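## Task

Set the seven-hole strip onto the blue cube, then stand a bolt upright through one of the strip's end holes so that it goes down into the hole in the cube. The strip, the cube and any bolt must not drop a long way or drop repeatedly. After release the strip may tilt and the bolt may lean, but the cube has to finish resting on the table with its hole facing upward. Announce that you are done to complete it.

## Robot and tools

Robot: two six-joint UR7e-type arms, left_arm and right_arm, each ending in a two-finger parallel gripper with a wrist camera and a wrist force/torque sensor. Bases: left_arm near (-0.003, +0.329, 0) m, right_arm near (-0.036, -0.359, 0) m, both facing almost the same way.

Frames. The scene frame has its origin on the table surface halfway between the arms, +z up, +x outward over the table, and left_arm on the +y side. Reported hand positions (m), quaternions (wxyz) and velocities use this frame. Offsets you command are instead measured along the current Hand target's own axes. On a gripper, +z points out along the fingers and the fingers open and close along x; a mounting block of up to 12 cm juts toward the gripper's -y side and rotates with it. end_effector_position is the point between the pads; fingertips reach 17.5 mm past it.

Row layout (shared by execute_actions and move): 18 numbers, each in [-1, 1], always for both arms: left dx, dy, dz, rx, ry, rz, left gripper position, force_limit, speed, then the same nine for the right arm. The six pose numbers are an offset, not a pose: they are taken from that arm's Hand target as it stood when the action or move began, along its own axes; 1.0 equals 0.6 m of travel or 180 degrees of turn, and rx, ry, rz form a single rotation vector. All zeros means no new request for that arm. The gripper numbers are absolute settings sent every time: position +1 = fully open (50 mm), about -0.65 = pads meet, -1 = close until stopped by an object (use this to grip); force_limit -1/0/+1 = about 20/102/185 N per pad; speed -1/0/+1 = 20/85/150 mm/s. To leave a gripper unchanged, repeat its last three numbers; a 0 is a real command.

execute_actions(actions, cameras): actions is a list of actions; each action is a list of up to 15 rows, one per 1/30 s step, and a short list keeps its last row until step 15. Every row in an action is an offset from that action's starting Hand target, not from the previous row, so sending the same offset in the next action moves further. cameras lists names (cam_high, cam_low, cam_left_wrist, cam_right_wrist, or "all"); an empty actions list returns the state and all images.

move(target, speed, blend, stop_force, zero, blocking, cameras): drives each gripper in a straight line. target is one 18-number row or a list of up to 15 rows; every row is an offset from the Hand targets at the move's start (not chained). speed is path top speed in m/s, 0.002 to 3.6, default 0.25 (turning up to twice that in rad/s), one value or one per target. blend in metres rounds corners between list targets; 0 stops at each. stop_force (N, 3 to 120, both arms) ends an arm's path when its wrist feels that much push against its motion; the arm then backs to just before the contact and keeps pressing slightly. zero (default true) re-zeros the sensor first. blocking=false returns after 0.5 s while motion continues (not allowed with stop_force). Paths do not avoid obstacles. The result adds a "move:" line: done (within 3 mm and 2 degrees), off_target, moving, held, or fault, plus limits=paced (pose clipped) or limits=held (steps withheld).

wait(seconds 0 to 3600) lets time pass. stop brakes a running move. zoom_image(camera, region=[x0, y0, x1, y1] in image pixels, at most 504 by 504) enlarges part of a camera's newest image; images are 896x504. zero_wrist_force(arm) re-zeros one sensor. read_manual gives licence text. finished_scene(scene = current scene number) ends the scene once the goal holds without the robot; it is final.

Results: per arm, end_effector_position, quaternion, velocities (omitted when joints are still), Hand target (the last commanded pose after clipping, which the next offsets start from), Tool commands, Joint positions and torques, Wrist force and torque along the hand's own axes plus a peak line. object_status: 0 moving, 1 blocked while opening, 2 blocked while closing (a grip), 3 reached the set position or pads met (likely empty). Opening in mm is about (250 - position_measured) x 0.202. Orientation commands are clipped to 32 degrees from the measured one each step, and a gripper can settle short of its target; resend the gap as an offset.

Cautions: the arms are stiff, so aiming even slightly past a firm contact can trigger a fault stop. About 150 N of outside force, or too much joint torque (wrist limits near 25 N m), halts that arm for 10 s; let go first if its grip pins it. Approach slowly; faster contact hits harder. Keep the arms from striking or squeezing each other. Avoid paths passing near an arm's own base, which can whip the elbow around. Do not drop parts, release them while moving, or slam anything; anything leaving the table fails the task. Loose objects may occasionally be nudged by outside pushes. Long holding or stretching heats motors: a MOTOR HOT line appears near 70 °C and the arm locks at 85 °C.

Each tool is called as name(argument=value, ...) on one line, values as JSON.

## Session

execute_actions(actions=[])

Scene clock: 0.00 s.
left_arm: end_effector_position=(+0.3156, -0.0875, +0.1596) position_measured=2 object_status=3 end_effector_quat_wxyz=(-0.074, -0.071, +0.718, -0.689) | right_arm: end_effector_position=(+0.4501, -0.2277, +0.2476) position_measured=3 object_status=3 end_effector_quat_wxyz=(-0.045, +0.882, -0.459, +0.095)
Joint positions: left_arm=[-0.859 -0.782 2.29 -4.594 -2.309 -3.31] | right_arm=[3.732 -1.464 -1.938 -1.14 1.446 3.117]
Joint velocities: within noise
Joint torques (N m): no reading
Wrist force (N): no reading
Wrist torque (N m): no reading
Wrist force, peak (N): no reading
Hand target: left_arm +0.3156, -0.0875, +0.1596; -0.074, -0.071, +0.718, -0.689 | right_arm +0.4501, -0.2277, +0.2476; -0.045, +0.882, -0.459, +0.095
Tool commands: left_gripper/position=+1.0 left_gripper/force_limit=+1.0 left_gripper/speed=+1.0 right_gripper/position=+1.0 right_gripper/force_limit=+1.0 right_gripper/speed=+1.0
camera_calibration:
cam_left_wrist: T_world_to_cam=[[-0.9875, -0.02378, 0.15581, 0.32658], [-0.15522, 0.31836, -0.93517, 0.26149], [-0.02737, -0.94767, -0.31808, 0.1008]] pos_world=[0.36585, 0.02004, 0.22572]
cam_right_wrist: T_world_to_cam=[[0.55526, -0.82631, 0.09436, -0.42117], [-0.82751, -0.53757, 0.16201, 0.2437], [-0.08315, -0.16804, -0.98227, 0.3675]] pos_world=[0.46608, -0.15526, 0.36124]

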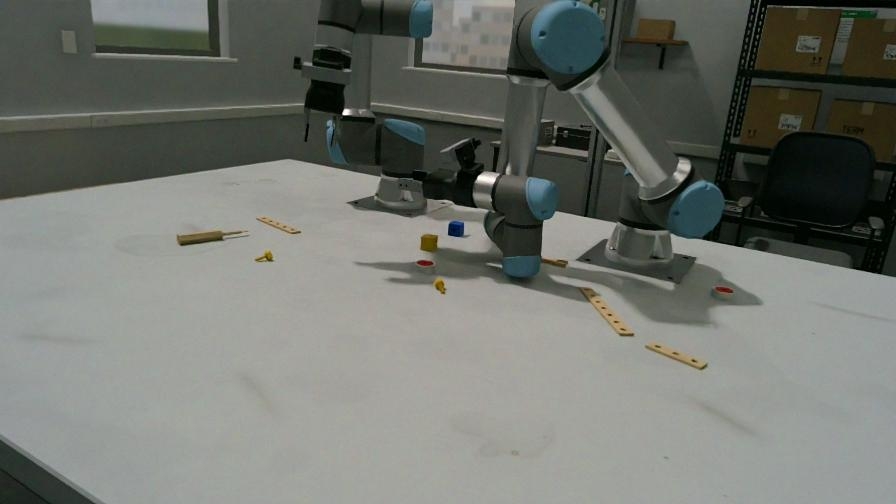

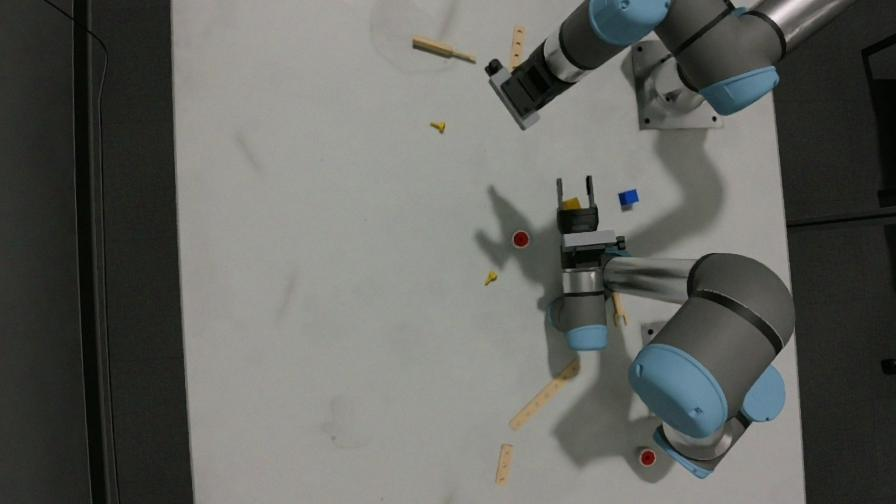

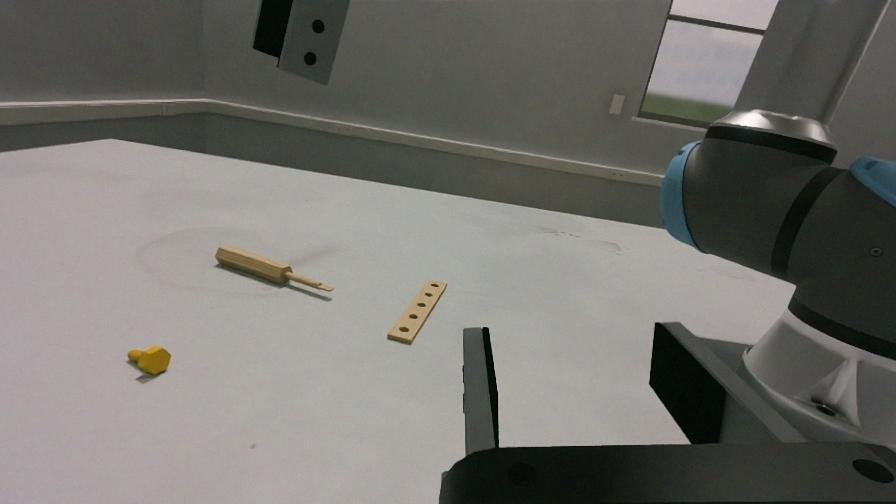

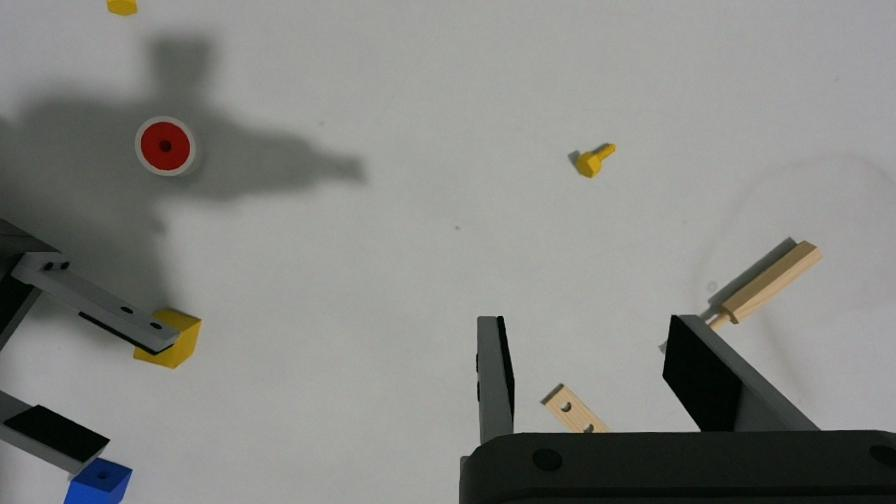

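zoom_image(camera="cam_right_wrist", region=[40, 420, 180, 504])

zoom_image(camera="cam_low", region=[460, 170, 660, 300])

zoom_image(camera="cam_low", region=[480, 340, 620, 490])

zoom_image(camera="cam_high", region=[400, 210, 480, 300])

Scaled by 3.600 from the camera's image (finer frame: 1280x720).

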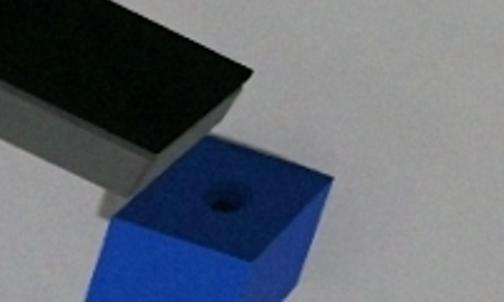

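Scaled by 2.520 from the camera's image (finer frame: 1280x720).

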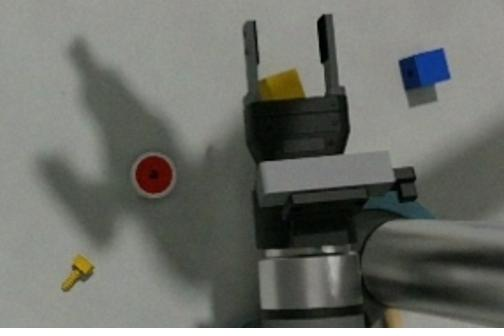

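Scaled by 3.360 from the camera's image (finer frame: 1280x720).

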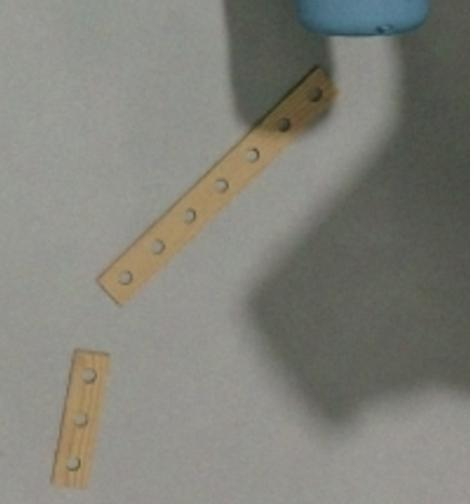

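Scaled by 5.600 from the camera's image (finer frame: 1280x720).

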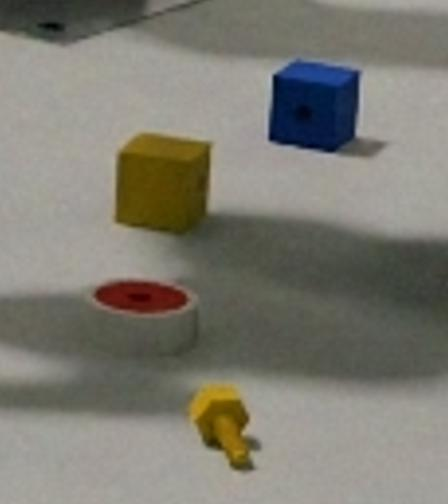

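move(target=[-0.031,-0.045,-0.741,-0.478,0.171,0.276,1,-1,0, 0,0,0,0,0,0,1,-1,0], speed=0.5)

move(target=[0,0,0,0,0,0,1,-1,0, -0.489,0.203,0.089,-0.252,-0.061,0.082,1,-1,0], speed=0.5, cameras=["all"])

zoom_image(camera="cam_low", region=[400, 90, 560, 290])

Scene clock: 5.27 s.
left_arm: end_effector_position=(+0.3430, +0.3556, +0.2004) position_measured=2 object_status=3 end_effector_quat_wxyz=(+0.000, +0.435, +0.900, +0.000) | right_arm: end_effector_position=(+0.4501, -0.2277, +0.2476) position_measured=3 object_status=3 end_effector_quat_wxyz=(-0.045, +0.882, -0.459, +0.095)
Joint positions: left_arm=[-0.337 -1.955 2.205 -1.82 -1.571 -0.988] | right_arm=[3.732 -1.464 -1.938 -1.14 1.446 3.117]
Joint torques (N m): left_arm=[-11.7 -15.27 -18.52 -5.27 1.27 2.32] | right_arm=[0.14 18.93 23.46 3.8 -0.24 -0.12]
Wrist force (N): left_arm=[-0.6 -1.7 -0.6] | right_arm=[-0.2 0.1 0.0]
Wrist torque (N m): left_arm=[-0.23 -0.39 -0.48] | right_arm=[0.01 0.03 0.00]
Wrist force, peak (N): left_arm=[-0.5 -2.6 -1.4] | right_arm=[-0.4 0.2 0.0]
Hand target: left_arm +0.3430, +0.3556, +0.2004; +0.000, +0.435, +0.900, +0.000 | right_arm +0.4501, -0.2277, +0.2476; -0.045, +0.882, -0.459, +0.095
Off the commanded pose: left_arm 0.000 m, 0 deg | right_arm 0.000 m, 0 deg.
move: done; limits=paced

Scene clock: 6.87 s.
left_arm: end_effector_position=(+0.3430, +0.3556, +0.2004) position_measured=2 object_status=3 end_effector_quat_wxyz=(+0.000, +0.435, +0.900, +0.000) | right_arm: end_effector_position=(+0.1992, -0.0582, +0.1379) position_measured=3 object_status=3 end_effector_quat_wxyz=(+0.243, +0.772, -0.560, -0.177)
Joint positions: left_arm=[-0.338 -1.955 2.205 -1.821 -1.571 -0.988] | right_arm=[4.141 -1.715 -1.92 -1.572 1.946 3.738]
Joint torques (N m): left_arm=[-11.74 -15.04 -19.08 -5.31 1.37 2.28] | right_arm=[11.12 19.05 12.63 3.2 2.95 1.85]
Wrist force (N): left_arm=[-0.7 -1.7 -0.8] | right_arm=[-0.2 -1.9 -0.3]
Wrist torque (N m): left_arm=[-0.22 -0.37 -0.48] | right_arm=[-0.12 0.11 -0.20]
Wrist force, peak (N): left_arm=[-0.6 -1.9 -0.9] | right_arm=[-2.1 -2.0 1.2]
Hand target: left_arm +0.3430, +0.3556, +0.2004; +0.000, +0.435, +0.900, +0.000 | right_arm +0.1992, -0.0581, +0.1378; +0.243, +0.772, -0.560, -0.177
Off the commanded pose: left_arm 0.000 m, 0 deg | right_arm 0.000 m, 0 deg.
move: done
cam_left_wrist: T_world_to_cam=[[-0.58284, 0.81217, -0.02583, -0.04192], [0.77614, 0.56584, 0.27826, -0.48782], [0.24061, 0.14214, -0.96016, 0.18365]] pos_world=[0.31, 0.28397, 0.311]
cam_right_wrist: T_world_to_cam=[[0.2811, -0.95952, -0.01756, -0.06906], [-0.55847, -0.17843, 0.81011, 0.02299], [-0.78045, -0.21791, -0.58602, 0.34876]] pos_world=[0.30444, 0.01384, 0.18454]

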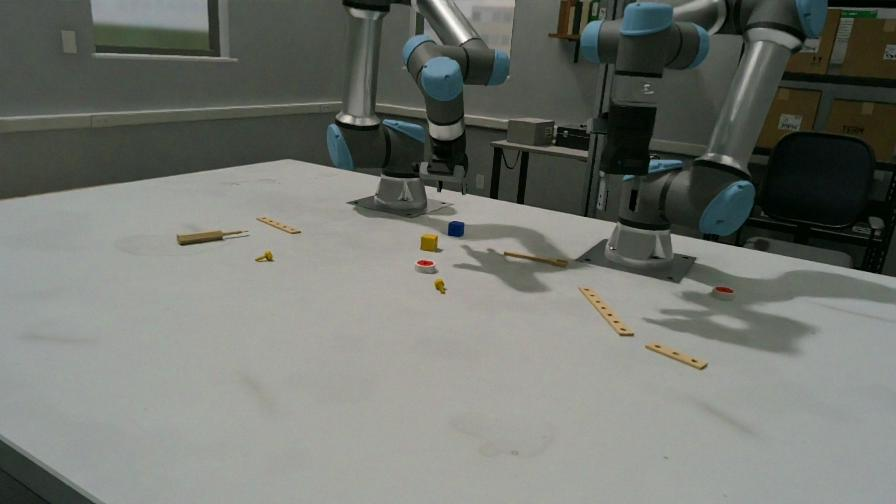

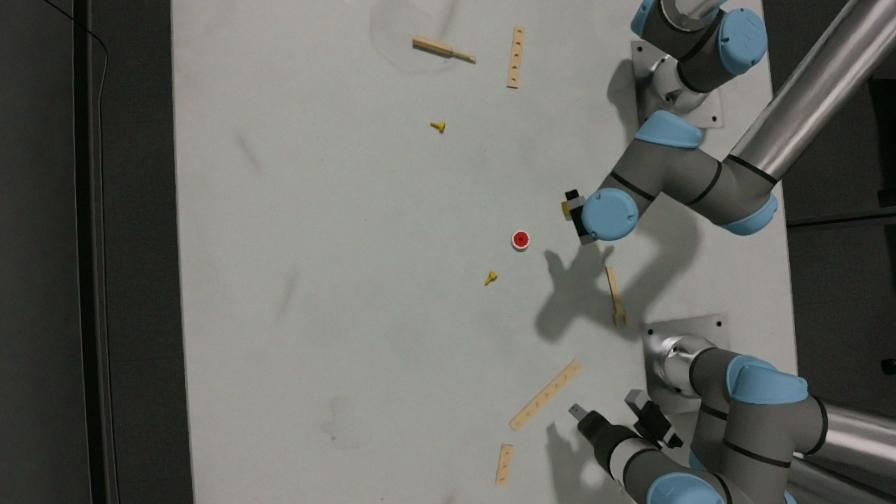

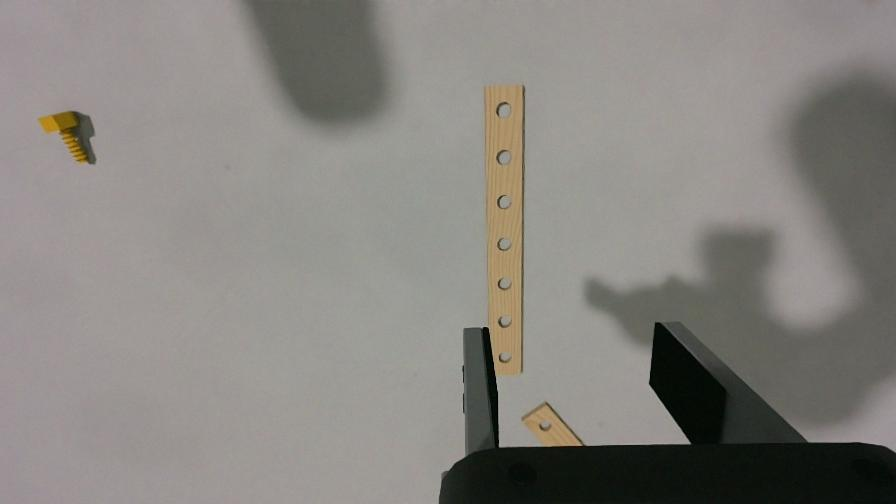

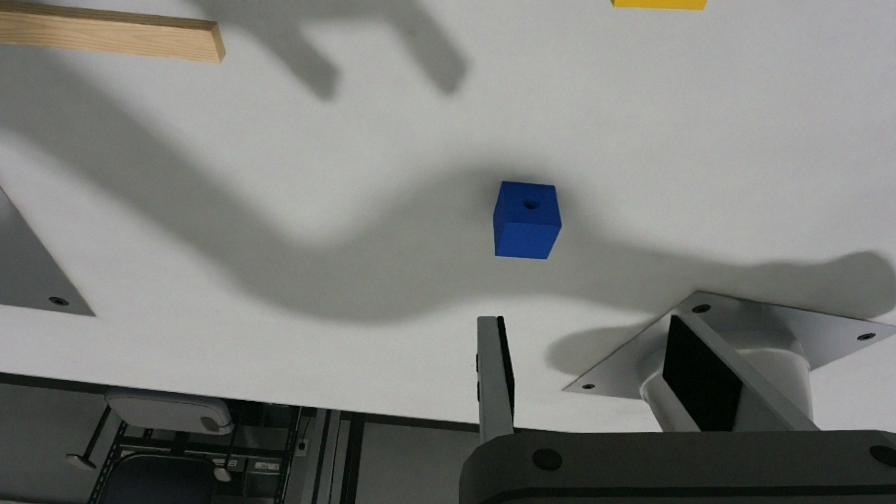

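Scaled by 2.520 from the camera's image (finer frame: 1280x720).

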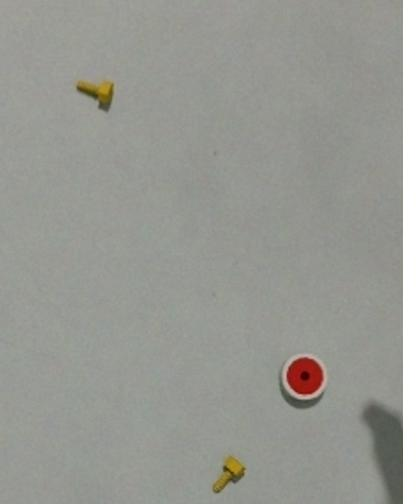

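zoom_image(camera="cam_right_wrist", region=[470, 160, 590, 280])

zoom_image(camera="cam_left_wrist", region=[20, 80, 140, 200])

Scaled by 4.200 from the camera's image (finer frame: 1280x720).

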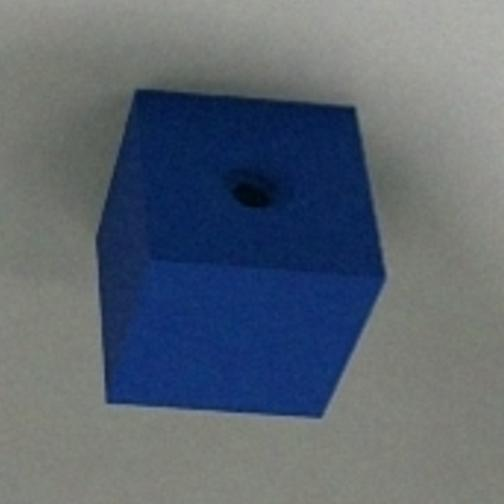

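Scaled by 4.200 from the camera's image (finer frame: 1280x720).

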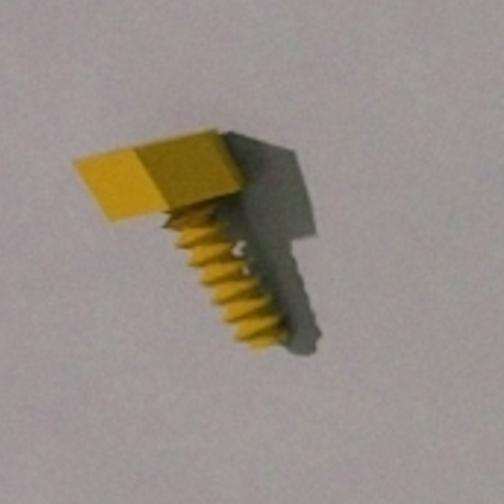

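move(target=[-0.0073,-0.0015,0.2167,0,0,0,1,-1,0, 0.007,-0.0065,0.1538,0,-0.0255,0.0364,1,-1,0], speed=0.3, cameras=["cam_left_wrist","cam_right_wrist"])

Scene clock: 9.83 s.
left_arm: end_effector_position=(+0.3450, +0.3516, +0.0704) position_measured=2 object_status=3 end_effector_quat_wxyz=(+0.000, +0.435, +0.900, +0.000) | right_arm: end_effector_position=(+0.1531, -0.0775, +0.0600) position_measured=3 object_status=3 end_effector_quat_wxyz=(+0.231, +0.731, -0.613, -0.194)
Joint positions: left_arm=[-0.348 -1.759 2.451 -2.264 -1.571 -0.998] | right_arm=[4.172 -1.712 -2.188 -1.24 2.022 3.905]
Joint torques (N m): left_arm=[12.12 -3.06 -14.31 -5.17 -1.5 2.21] | right_arm=[9.37 15.29 9.77 3.35 3.09 1.75]
Wrist force (N): left_arm=[-0.6 -1.9 -1.0] | right_arm=[-0.3 -2.1 -0.2]
Wrist torque (N m): left_arm=[-0.24 -0.40 -0.48] | right_arm=[-0.14 0.13 -0.20]
Wrist force, peak (N): left_arm=[-0.8 -1.5 -2.8] | right_arm=[-0.3 -1.8 -2.1]
Hand target: left_arm +0.3450, +0.3516, +0.0704; +0.000, +0.435, +0.900, +0.000 | right_arm +0.1531, -0.0775, +0.0600; +0.231, +0.731, -0.613, -0.194
Off the commanded pose: left_arm 0.000 m, 0 deg | right_arm 0.000 m, 0 deg.
move: done
cam_left_wrist: T_world_to_cam=[[-0.58284, 0.81217, -0.02583, -0.04086], [0.77614, 0.56584, 0.27826, -0.45094], [0.24061, 0.14214, -0.96016, 0.05892]] pos_world=[0.312, 0.27997, 0.18099]
cam_right_wrist: T_world_to_cam=[[0.14479, -0.98931, -0.01745, -0.05741], [-0.57774, -0.09884, 0.81021, 0.06599], [-0.80327, -0.10723, -0.58588, 0.27499]] pos_world=[0.26732, -0.02078, 0.10664]

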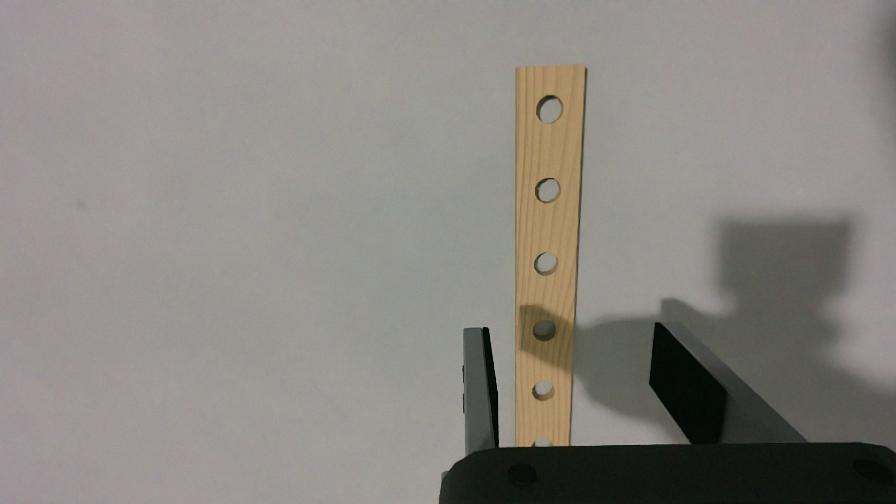

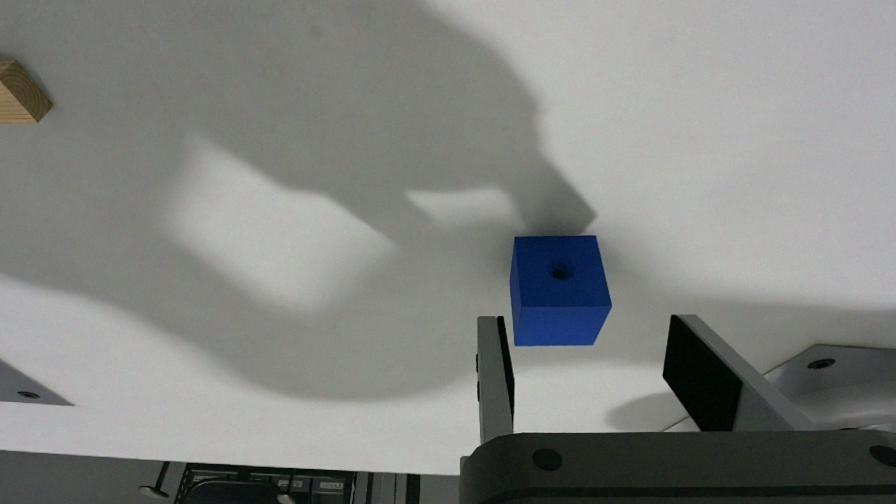

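move(target=[0,0.001,0.083,0,0,0,1,-1,0, -0.0027,-0.0007,0.0743,0,0,0,1,-1,0], speed=0.1, stop_force=10)

move(target=[0,0,0,0,0,0,-1,-0.8,-0.5, 0,0,0,0,0,0,-1,-0.7,-0.5], cameras=["cam_left_wrist","cam_right_wrist"])

Scene clock: 12.77 s.
left_arm: end_effector_position=(+0.3455, +0.3519, +0.0206) position_measured=2 object_status=3 end_effector_quat_wxyz=(+0.000, +0.435, +0.900, +0.000) | right_arm: end_effector_position=(+0.1280, -0.0803, +0.0233) position_measured=3 object_status=3 end_effector_quat_wxyz=(+0.231, +0.731, -0.613, -0.194)
Joint positions: left_arm=[-0.346 -1.62 2.52 -2.471 -1.571 -0.997] | right_arm=[4.221 -1.752 -2.283 -1.082 2.042 3.954]
Joint torques (N m): left_arm=[11.55 -5.64 -11.26 -5.38 -1.54 2.27] | right_arm=[9.35 14.62 7.65 3.48 3.14 1.8]
Wrist force (N): left_arm=[-0.8 -1.7 -0.9] | right_arm=[-0.2 -2.1 -0.4]
Wrist torque (N m): left_arm=[-0.22 -0.35 -0.47] | right_arm=[-0.14 0.12 -0.20]
Wrist force, peak (N): left_arm=[-0.5 -1.9 -1.7] | right_arm=[-0.3 -2.2 -1.1]
Hand target: left_arm +0.3455, +0.3519, +0.0206; +0.000, +0.435, +0.900, +0.000 | right_arm +0.1280, -0.0803, +0.0233; +0.231, +0.731, -0.613, -0.194
Off the commanded pose: left_arm 0.000 m, 0 deg | right_arm 0.000 m, 0 deg.
move: done

Scene clock: 13.53 s.
left_arm: end_effector_position=(+0.3455, +0.3519, +0.0206) position_measured=135 object_status=2 end_effector_quat_wxyz=(+0.000, +0.435, +0.900, +0.000) | right_arm: end_effector_position=(+0.1280, -0.0803, +0.0233) position_measured=104 object_status=2 end_effector_quat_wxyz=(+0.231, +0.731, -0.613, -0.194)
Joint positions: left_arm=[-0.346 -1.62 2.52 -2.471 -1.571 -0.997] | right_arm=[4.221 -1.752 -2.283 -1.082 2.042 3.954]
Joint torques (N m): left_arm=[10.81 -6.02 -12.1 -4.49 -0.87 2.09] | right_arm=[8.71 15.2 8.87 2.26 2.59 1.56]
Wrist force (N): left_arm=[-0.5 -1.5 -0.9] | right_arm=[-0.4 -2.2 -0.1]
Wrist torque (N m): left_arm=[-0.19 -0.39 -0.47] | right_arm=[-0.15 0.15 -0.20]
Wrist force, peak (N): left_arm=[-0.5 -1.8 -1.1] | right_arm=[-0.4 -2.3 -0.2]
Hand target: left_arm +0.3455, +0.3519, +0.0206; +0.000, +0.435, +0.900, +0.000 | right_arm +0.1280, -0.0803, +0.0233; +0.231, +0.731, -0.613, -0.194
Off the commanded pose: left_arm 0.000 m, 0 deg | right_arm 0.000 m, 0 deg.
move: done
cam_left_wrist: T_world_to_cam=[[-0.58285, 0.81217, -0.02583, -0.0421], [0.77614, 0.56584, 0.27826, -0.43764], [0.24061, 0.14214, -0.96016, 0.01094]] pos_world=[0.3125, 0.28027, 0.1312]
cam_right_wrist: T_world_to_cam=[[0.14471, -0.98932, -0.01751, -0.05716], [-0.57775, -0.09885, 0.8102, 0.08095], [-0.80328, -0.10713, -0.58588, 0.23303]] pos_world=[0.24222, -0.02358, 0.06994]

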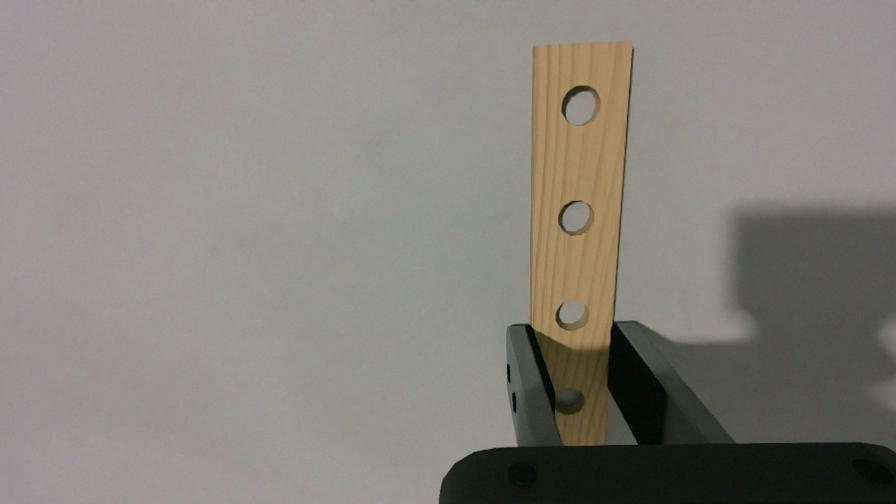

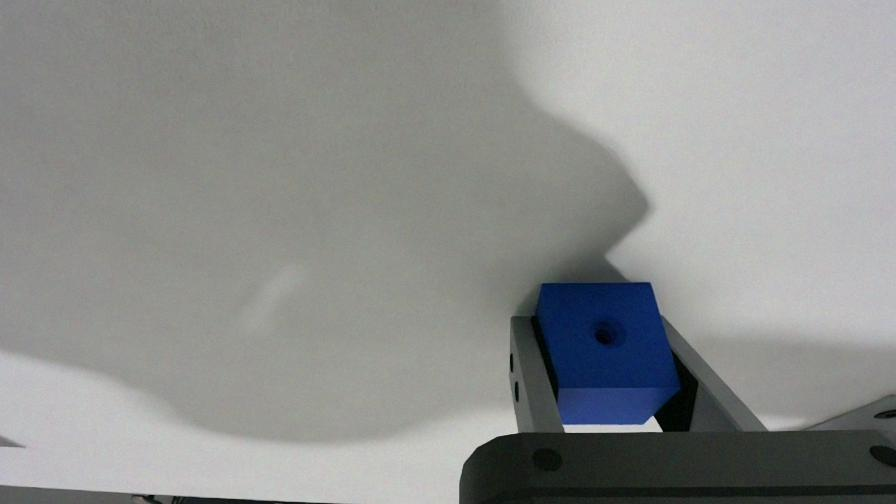

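move(target=[[0,0,-0.2,0,0,0,-1,-0.8,-0.5, 0,0.115,-0.164,0,0,0,-1,-0.7,-0.5],[-0.463,-0.038,-0.30,0,0,0.0467,-1,-0.8,-0.5, 0.154,-0.309,-0.352,0.494,-0.021,-0.121,-1,-0.7,-0.5]], speed=0.35, blend=[0.03,0], cameras=["all"])

Scene clock: 18.27 s.
left_arm: end_effector_position=(+0.5002, +0.1201, +0.2007) position_measured=135 object_status=2 end_effector_quat_wxyz=(+0.000, +0.500, +0.866, +0.000) | right_arm: end_effector_position=(+0.4129, -0.1238, +0.0897) position_measured=104 object_status=2 end_effector_quat_wxyz=(-0.399, +0.768, -0.444, +0.231)
Joint positions: left_arm=[-0.661 -1.438 1.759 -1.893 -1.571 -1.164] | right_arm=[4.055 -1.99 -2.646 0.842 1.248 3.379]
Joint torques (N m): left_arm=[-12.02 -22.08 -32.45 -1.67 -1.01 -1.99] | right_arm=[-8.73 14.05 10.27 5.92 1.82 -1.97]
Wrist force (N): left_arm=[-0.7 -1.8 -0.6] | right_arm=[0.9 1.8 -0.5]
Wrist torque (N m): left_arm=[-0.25 -0.37 -0.38] | right_arm=[-0.10 -0.12 0.12]
Wrist force, peak (N): left_arm=[0.5 -1.8 -2.4] | right_arm=[-0.1 -3.7 2.0]
Hand target: left_arm +0.5002, +0.1201, +0.2007; +0.000, +0.500, +0.866, +0.000 | right_arm +0.4130, -0.1238, +0.0897; -0.399, +0.768, -0.444, +0.231
Off the commanded pose: left_arm 0.000 m, 0 deg | right_arm 0.000 m, 0 deg.
move: done
cam_left_wrist: T_world_to_cam=[[-0.45781, 0.88867, -0.02592, 0.16919], [0.85052, 0.44627, 0.2783, -0.49948], [0.25889, 0.10537, -0.96014, 0.17477]] pos_world=[0.45702, 0.05413, 0.31119]
cam_right_wrist: T_world_to_cam=[[0.51362, -0.85752, -0.0294, -0.27533], [-0.70459, -0.40197, -0.58479, 0.32753], [0.48965, 0.32107, -0.81066, 0.03546]] pos_world=[0.35483, -0.11582, 0.21219]

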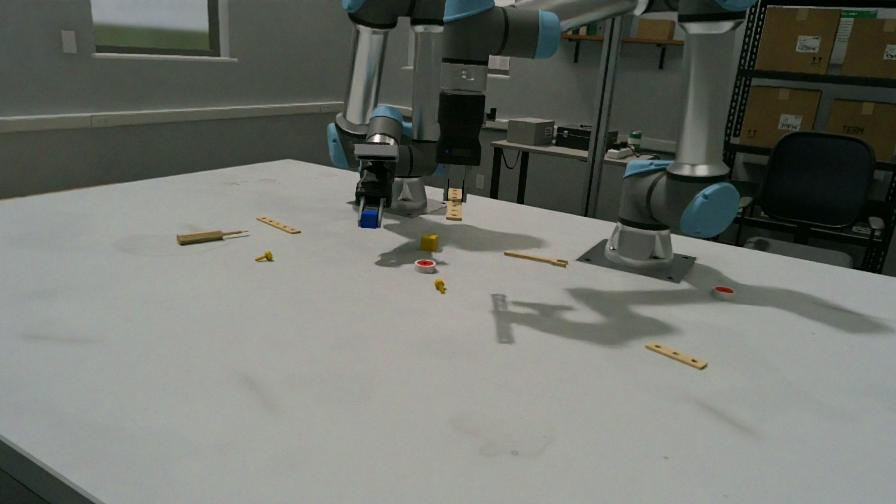

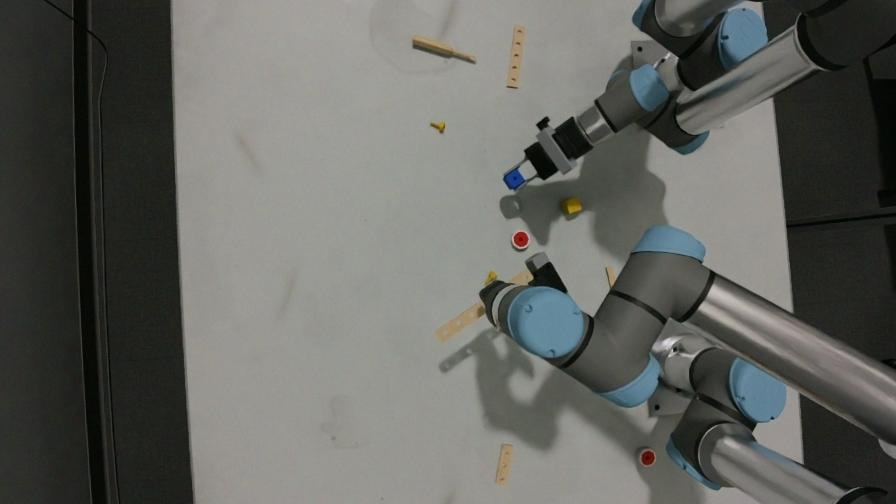

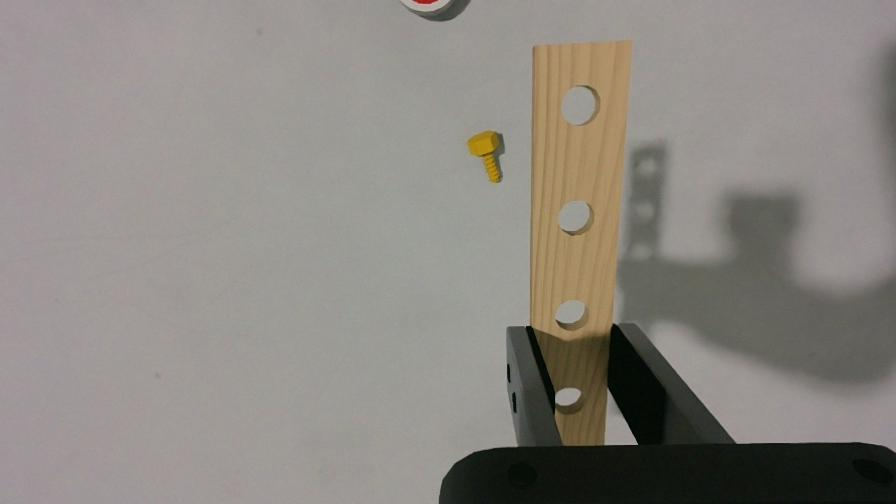

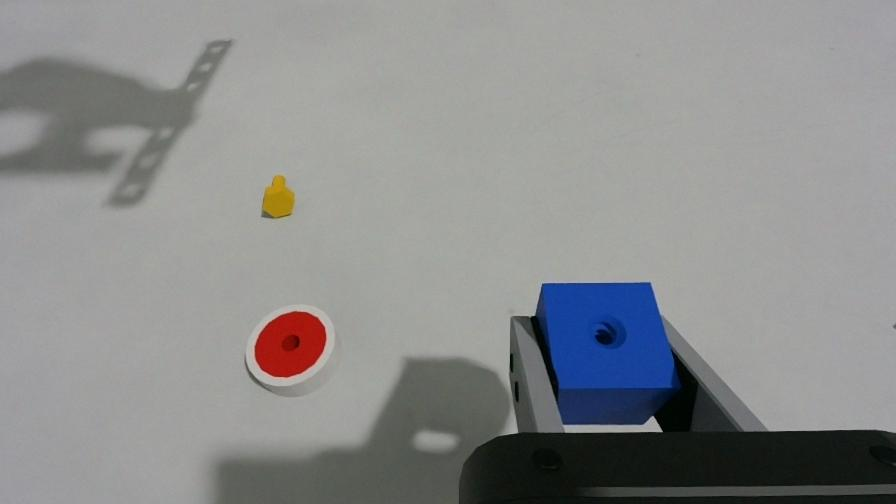

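move(target=[0,0,0,0,0,0,-1,-0.8,-0.5, 0,0.0969,0.0679,0,0,0,-1,-0.7,-0.5], speed=0.04, stop_force=6)

move(target=[[0,0,0,0,0,0,-1,-0.8,-0.5, 0,0,0,0,0,0,1,-0.7,-0.6],[0,0,0,0,0,0,-1,-0.8,-0.5, 0,0,-0.16,0,0,0,1,-0.7,-0.6]], cameras=["cam_right_wrist","cam_high","cam_low"])

zoom_image(camera="cam_right_wrist", region=[480, 190, 620, 330])

zoom_image(camera="cam_right_wrist", region=[200, 60, 400, 220])

Scene clock: 22.23 s.
left_arm: end_effector_position=(+0.5002, +0.1201, +0.2007) position_measured=135 object_status=2 end_effector_quat_wxyz=(+0.000, +0.500, +0.866, +0.000) | right_arm: end_effector_position=(+0.4128, -0.1239, +0.0200) position_measured=104 object_status=2 end_effector_quat_wxyz=(-0.399, +0.768, -0.444, +0.230)
Joint positions: left_arm=[-0.661 -1.438 1.759 -1.893 -1.571 -1.164] | right_arm=[4.055 -2.326 -2.614 1.146 1.248 3.379]
Joint torques (N m): left_arm=[-11.93 -21.76 -32.55 -1.6 -1 -1.56] | right_arm=[7.77 34.81 -9.03 3.12 0.3 -1.99]
Wrist force (N): left_arm=[-0.8 -1.6 -0.5] | right_arm=[0.9 2.0 -0.4]
Wrist torque (N m): left_arm=[-0.21 -0.36 -0.38] | right_arm=[-0.07 -0.12 0.06]
Wrist force, peak (N): left_arm=[-0.7 -1.9 -0.7] | right_arm=[0.9 -7.0 -10.0]
Hand target: left_arm +0.5002, +0.1201, +0.2007; +0.000, +0.500, +0.866, +0.000 | right_arm +0.4128, -0.1239, +0.0200; -0.399, +0.768, -0.444, +0.230 (not the last commanded pose)
Off the commanded pose: left_arm 0.000 m, 0 deg | right_arm 0.001 m, 0 deg.
move: contact (right_arm)

Scene clock: 24.00 s.
left_arm: end_effector_position=(+0.5002, +0.1201, +0.2007) position_measured=135 object_status=2 end_effector_quat_wxyz=(+0.000, +0.500, +0.866, +0.000) | right_arm: end_effector_position=(+0.3644, -0.1538, +0.0607) position_measured=3 object_status=3 end_effector_quat_wxyz=(-0.400, +0.768, -0.443, +0.230)
Joint positions: left_arm=[-0.661 -1.438 1.759 -1.893 -1.571 -1.164] | right_arm=[4.152 -2.198 -2.809 1.194 1.175 3.442]
Joint torques (N m): left_arm=[-11.56 -21.95 -32.19 -1.59 -1.09 -1.33] | right_arm=[-9.18 15.52 -0.68 2.65 1.82 -1.93]
Wrist force (N): left_arm=[-0.5 -1.8 -0.5] | right_arm=[0.6 1.7 -0.6]
Wrist torque (N m): left_arm=[-0.25 -0.40 -0.39] | right_arm=[-0.09 -0.09 0.12]
Wrist force, peak (N): left_arm=[-0.6 -1.9 -0.8] | right_arm=[-0.2 0.6 -7.4]
Hand target: left_arm +0.5002, +0.1201, +0.2007; +0.000, +0.500, +0.866, +0.000 | right_arm +0.3644, -0.1538, +0.0607; -0.401, +0.768, -0.443, +0.230 (not the last commanded pose)
Off the commanded pose: left_arm 0.000 m, 0 deg | right_arm 0.026 m, 0 deg.
move: held (right_arm; a check stopped the path); limits=held
pose unreachable (right arm): on one or more control steps of this call, first in action 0 (counted from 0), this arm could not follow its commanded pose, so it was not sent that pose on those steps. It may still have moved: this result reports where it is.
cause: moving toward the commanded pose would bring two parts of the arm too close to each other (joints 3 (elbow) and 4 (wrist 1) lie between them).
cam_right_wrist: T_world_to_cam=[[0.51608, -0.85595, -0.03176, -0.27742], [-0.70308, -0.40215, -0.58647, 0.26376], [0.48922, 0.32499, -0.80934, 0.04598]] pos_world=[0.30612, -0.14633, 0.18309]
Images, in order (width x height): cam_high 896x504, cam_low 896x504, cam_right_wrist 896x504.

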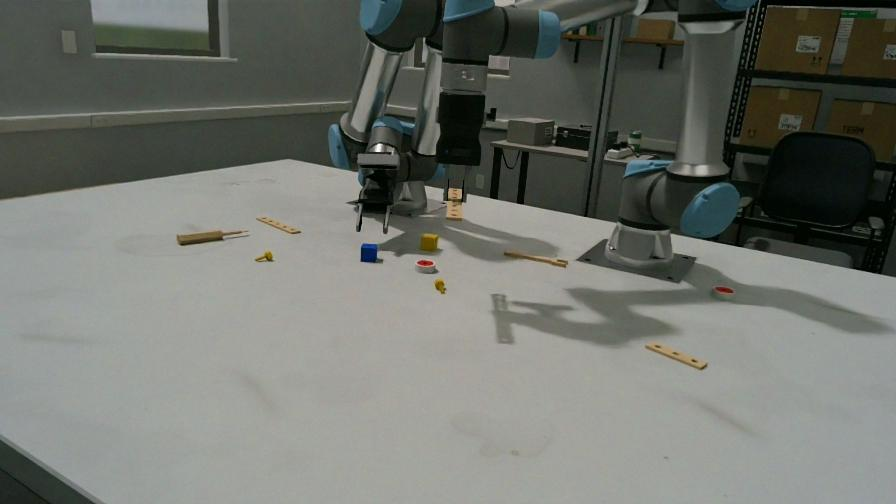

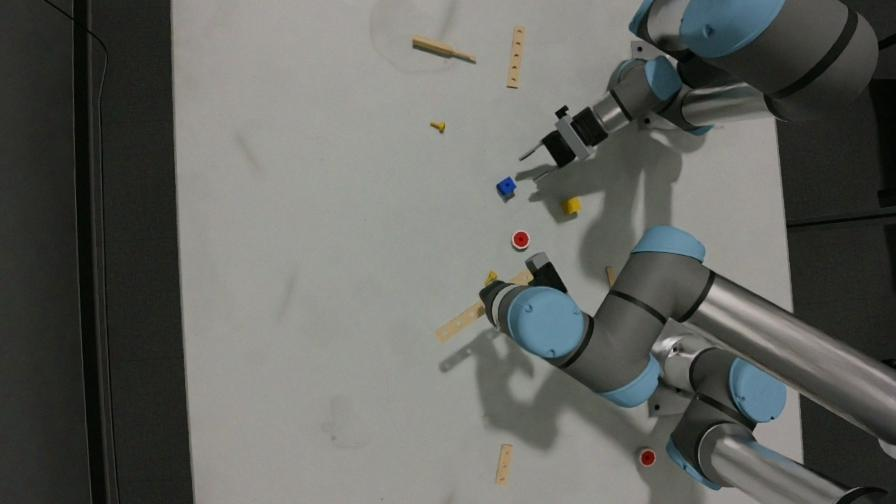

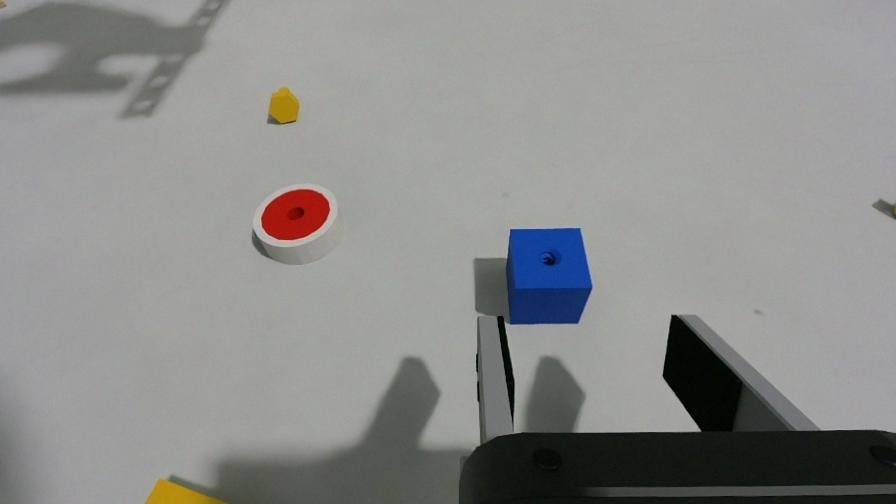

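Scaled by 3.600 from the camera's image (finer frame: 1280x720).

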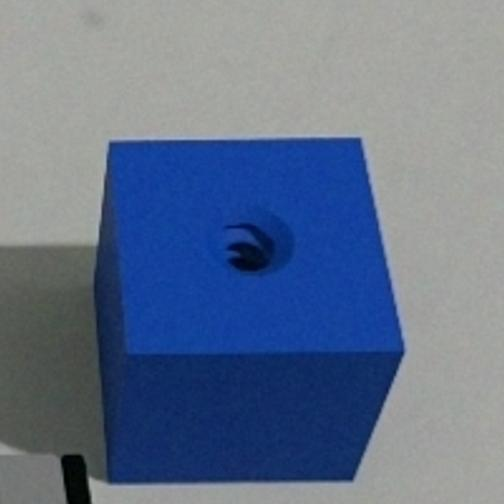

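Scaled by 2.520 from the camera's image (finer frame: 1280x720).

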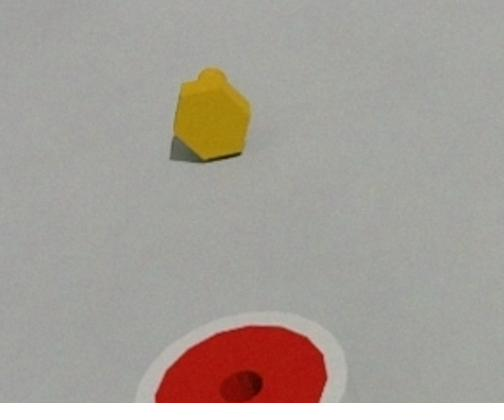

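move(target=[0,0,0,0,0,0,-1,-0.8,-0.5, 0.214,-0.209,-0.167,0,0,0,1,-0.7,-0.6], speed=0.3)

move(target=[-0.277,-0.2047,0.1678,0.0522,0,0,-1,-0.8,-0.5, 0,0,0,0,0,0,1,-0.7,-0.6], speed=0.3, cameras=["all"])

zoom_image(camera="cam_left_wrist", region=[490, 30, 660, 200])

Scene clock: 26.53 s.
left_arm: end_effector_position=(+0.5002, +0.1201, +0.2007) position_measured=135 object_status=2 end_effector_quat_wxyz=(+0.000, +0.500, +0.866, +0.000) | right_arm: end_effector_position=(+0.4202, -0.2703, +0.2206) position_measured=3 object_status=3 end_effector_quat_wxyz=(-0.401, +0.768, -0.443, +0.230)
Joint positions: left_arm=[-0.661 -1.438 1.759 -1.893 -1.571 -1.164] | right_arm=[3.576 -1.382 -2.601 0.228 1.641 3.095]
Joint torques (N m): left_arm=[-12.12 -22.1 -32.14 -1.64 -0.99 -0.97] | right_arm=[-9.16 16.65 23.89 2.72 2.42 -1.95]
Wrist force (N): left_arm=[-0.6 -1.6 -0.6] | right_arm=[0.8 1.7 -0.4]
Wrist torque (N m): left_arm=[-0.21 -0.39 -0.38] | right_arm=[-0.10 -0.11 0.12]
Wrist force, peak (N): left_arm=[-0.6 -2.0 -0.7] | right_arm=[2.3 -0.1 -2.3]
Hand target: left_arm +0.5002, +0.1201, +0.2007; +0.000, +0.500, +0.866, +0.000 | right_arm +0.4202, -0.2703, +0.2206; -0.401, +0.768, -0.443, +0.230
Off the commanded pose: left_arm 0.000 m, 0 deg | right_arm 0.000 m, 0 deg.
move: done

Scene clock: 27.97 s.
left_arm: end_effector_position=(+0.4769, -0.0852, +0.1001) position_measured=135 object_status=2 end_effector_quat_wxyz=(-0.041, +0.498, +0.863, -0.071) | right_arm: end_effector_position=(+0.4202, -0.2703, +0.2206) position_measured=3 object_status=3 end_effector_quat_wxyz=(-0.401, +0.768, -0.443, +0.230)
Joint positions: left_arm=[-0.877 -1.109 1.598 -2.029 -1.732 -1.379] | right_arm=[3.576 -1.382 -2.601 0.228 1.641 3.095]
Joint torques (N m): left_arm=[-11.78 -35.87 -31.63 -4.85 -1.89 -2.02] | right_arm=[-8.99 16.46 23.18 2.81 2.3 -2.07]
Wrist force (N): left_arm=[-0.6 -1.6 -0.5] | right_arm=[0.8 1.8 -0.4]
Wrist torque (N m): left_arm=[-0.21 -0.39 -0.32] | right_arm=[-0.08 -0.12 0.12]
Wrist force, peak (N): left_arm=[-2.2 -2.8 0.7] | right_arm=[0.7 2.0 -0.6]
Hand target: left_arm +0.4769, -0.0852, +0.1001; -0.041, +0.498, +0.863, -0.071 | right_arm +0.4202, -0.2703, +0.2206; -0.401, +0.768, -0.443, +0.230
Off the commanded pose: left_arm 0.000 m, 0 deg | right_arm 0.000 m, 0 deg.
move: done
cam_left_wrist: T_world_to_cam=[[-0.46203, 0.88624, -0.03333, 0.34099], [0.87872, 0.46254, 0.11792, -0.35599], [0.11991, 0.0252, -0.99246, 0.16862]] pos_world=[0.45014, -0.14178, 0.22069]
cam_right_wrist: T_world_to_cam=[[0.51608, -0.85595, -0.03176, -0.40086], [-0.70308, -0.40215, -0.58647, 0.34992], [0.48922, 0.32499, -0.80934, 0.18596]] pos_world=[0.36192, -0.26283, 0.34299]

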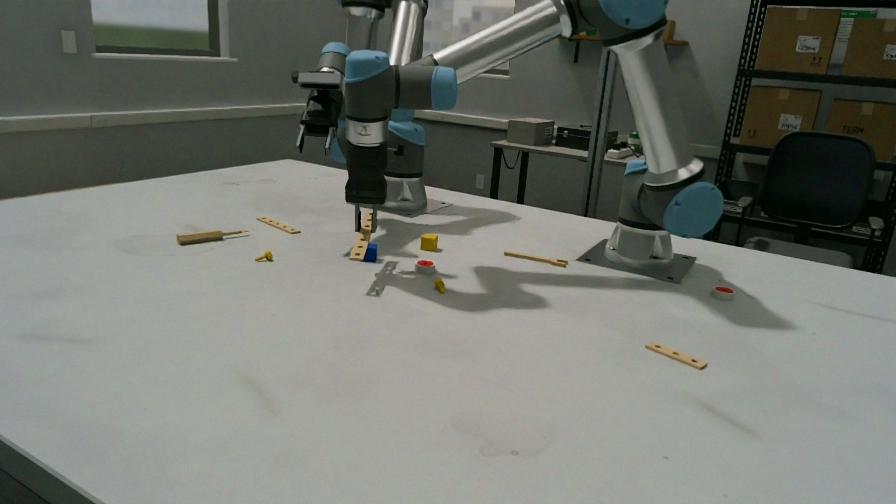

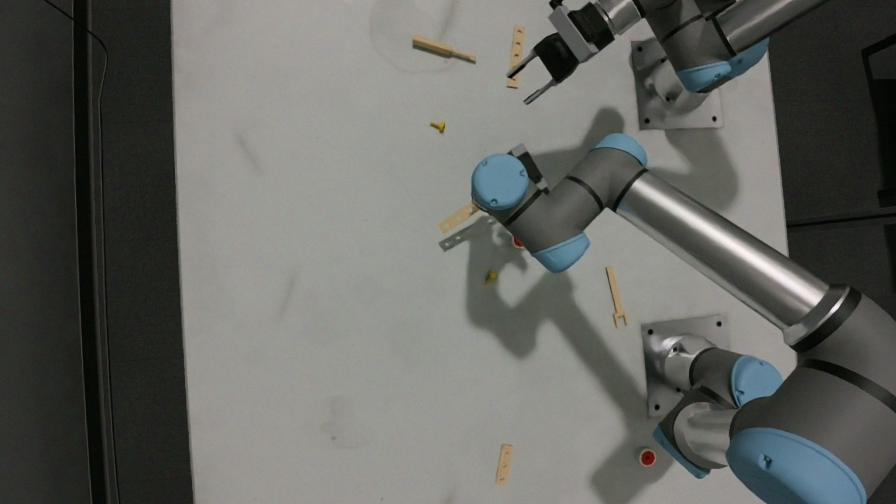

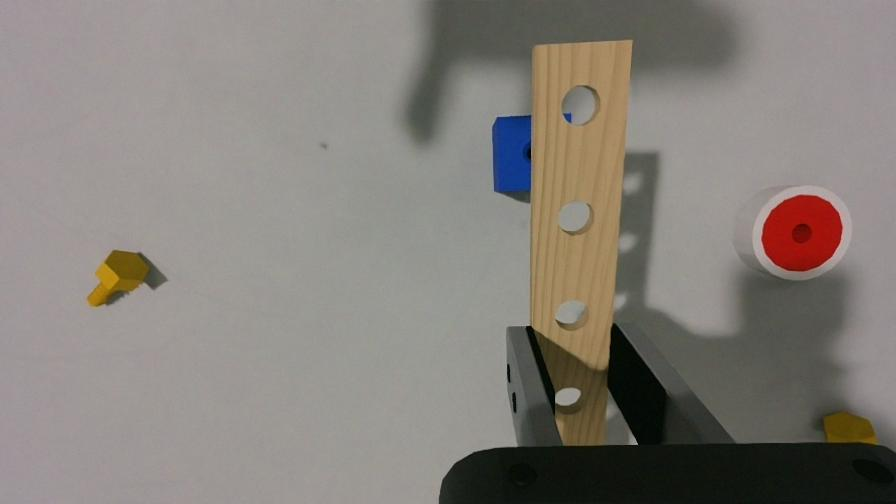

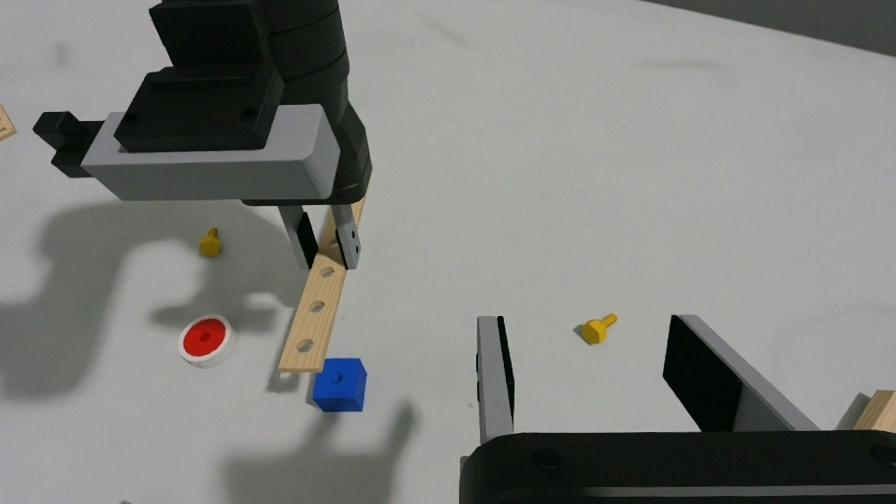

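Scaled by 2.965 from the camera's image (finer frame: 1280x720).

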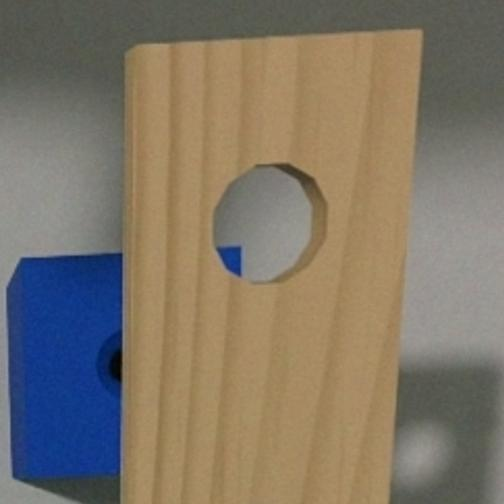

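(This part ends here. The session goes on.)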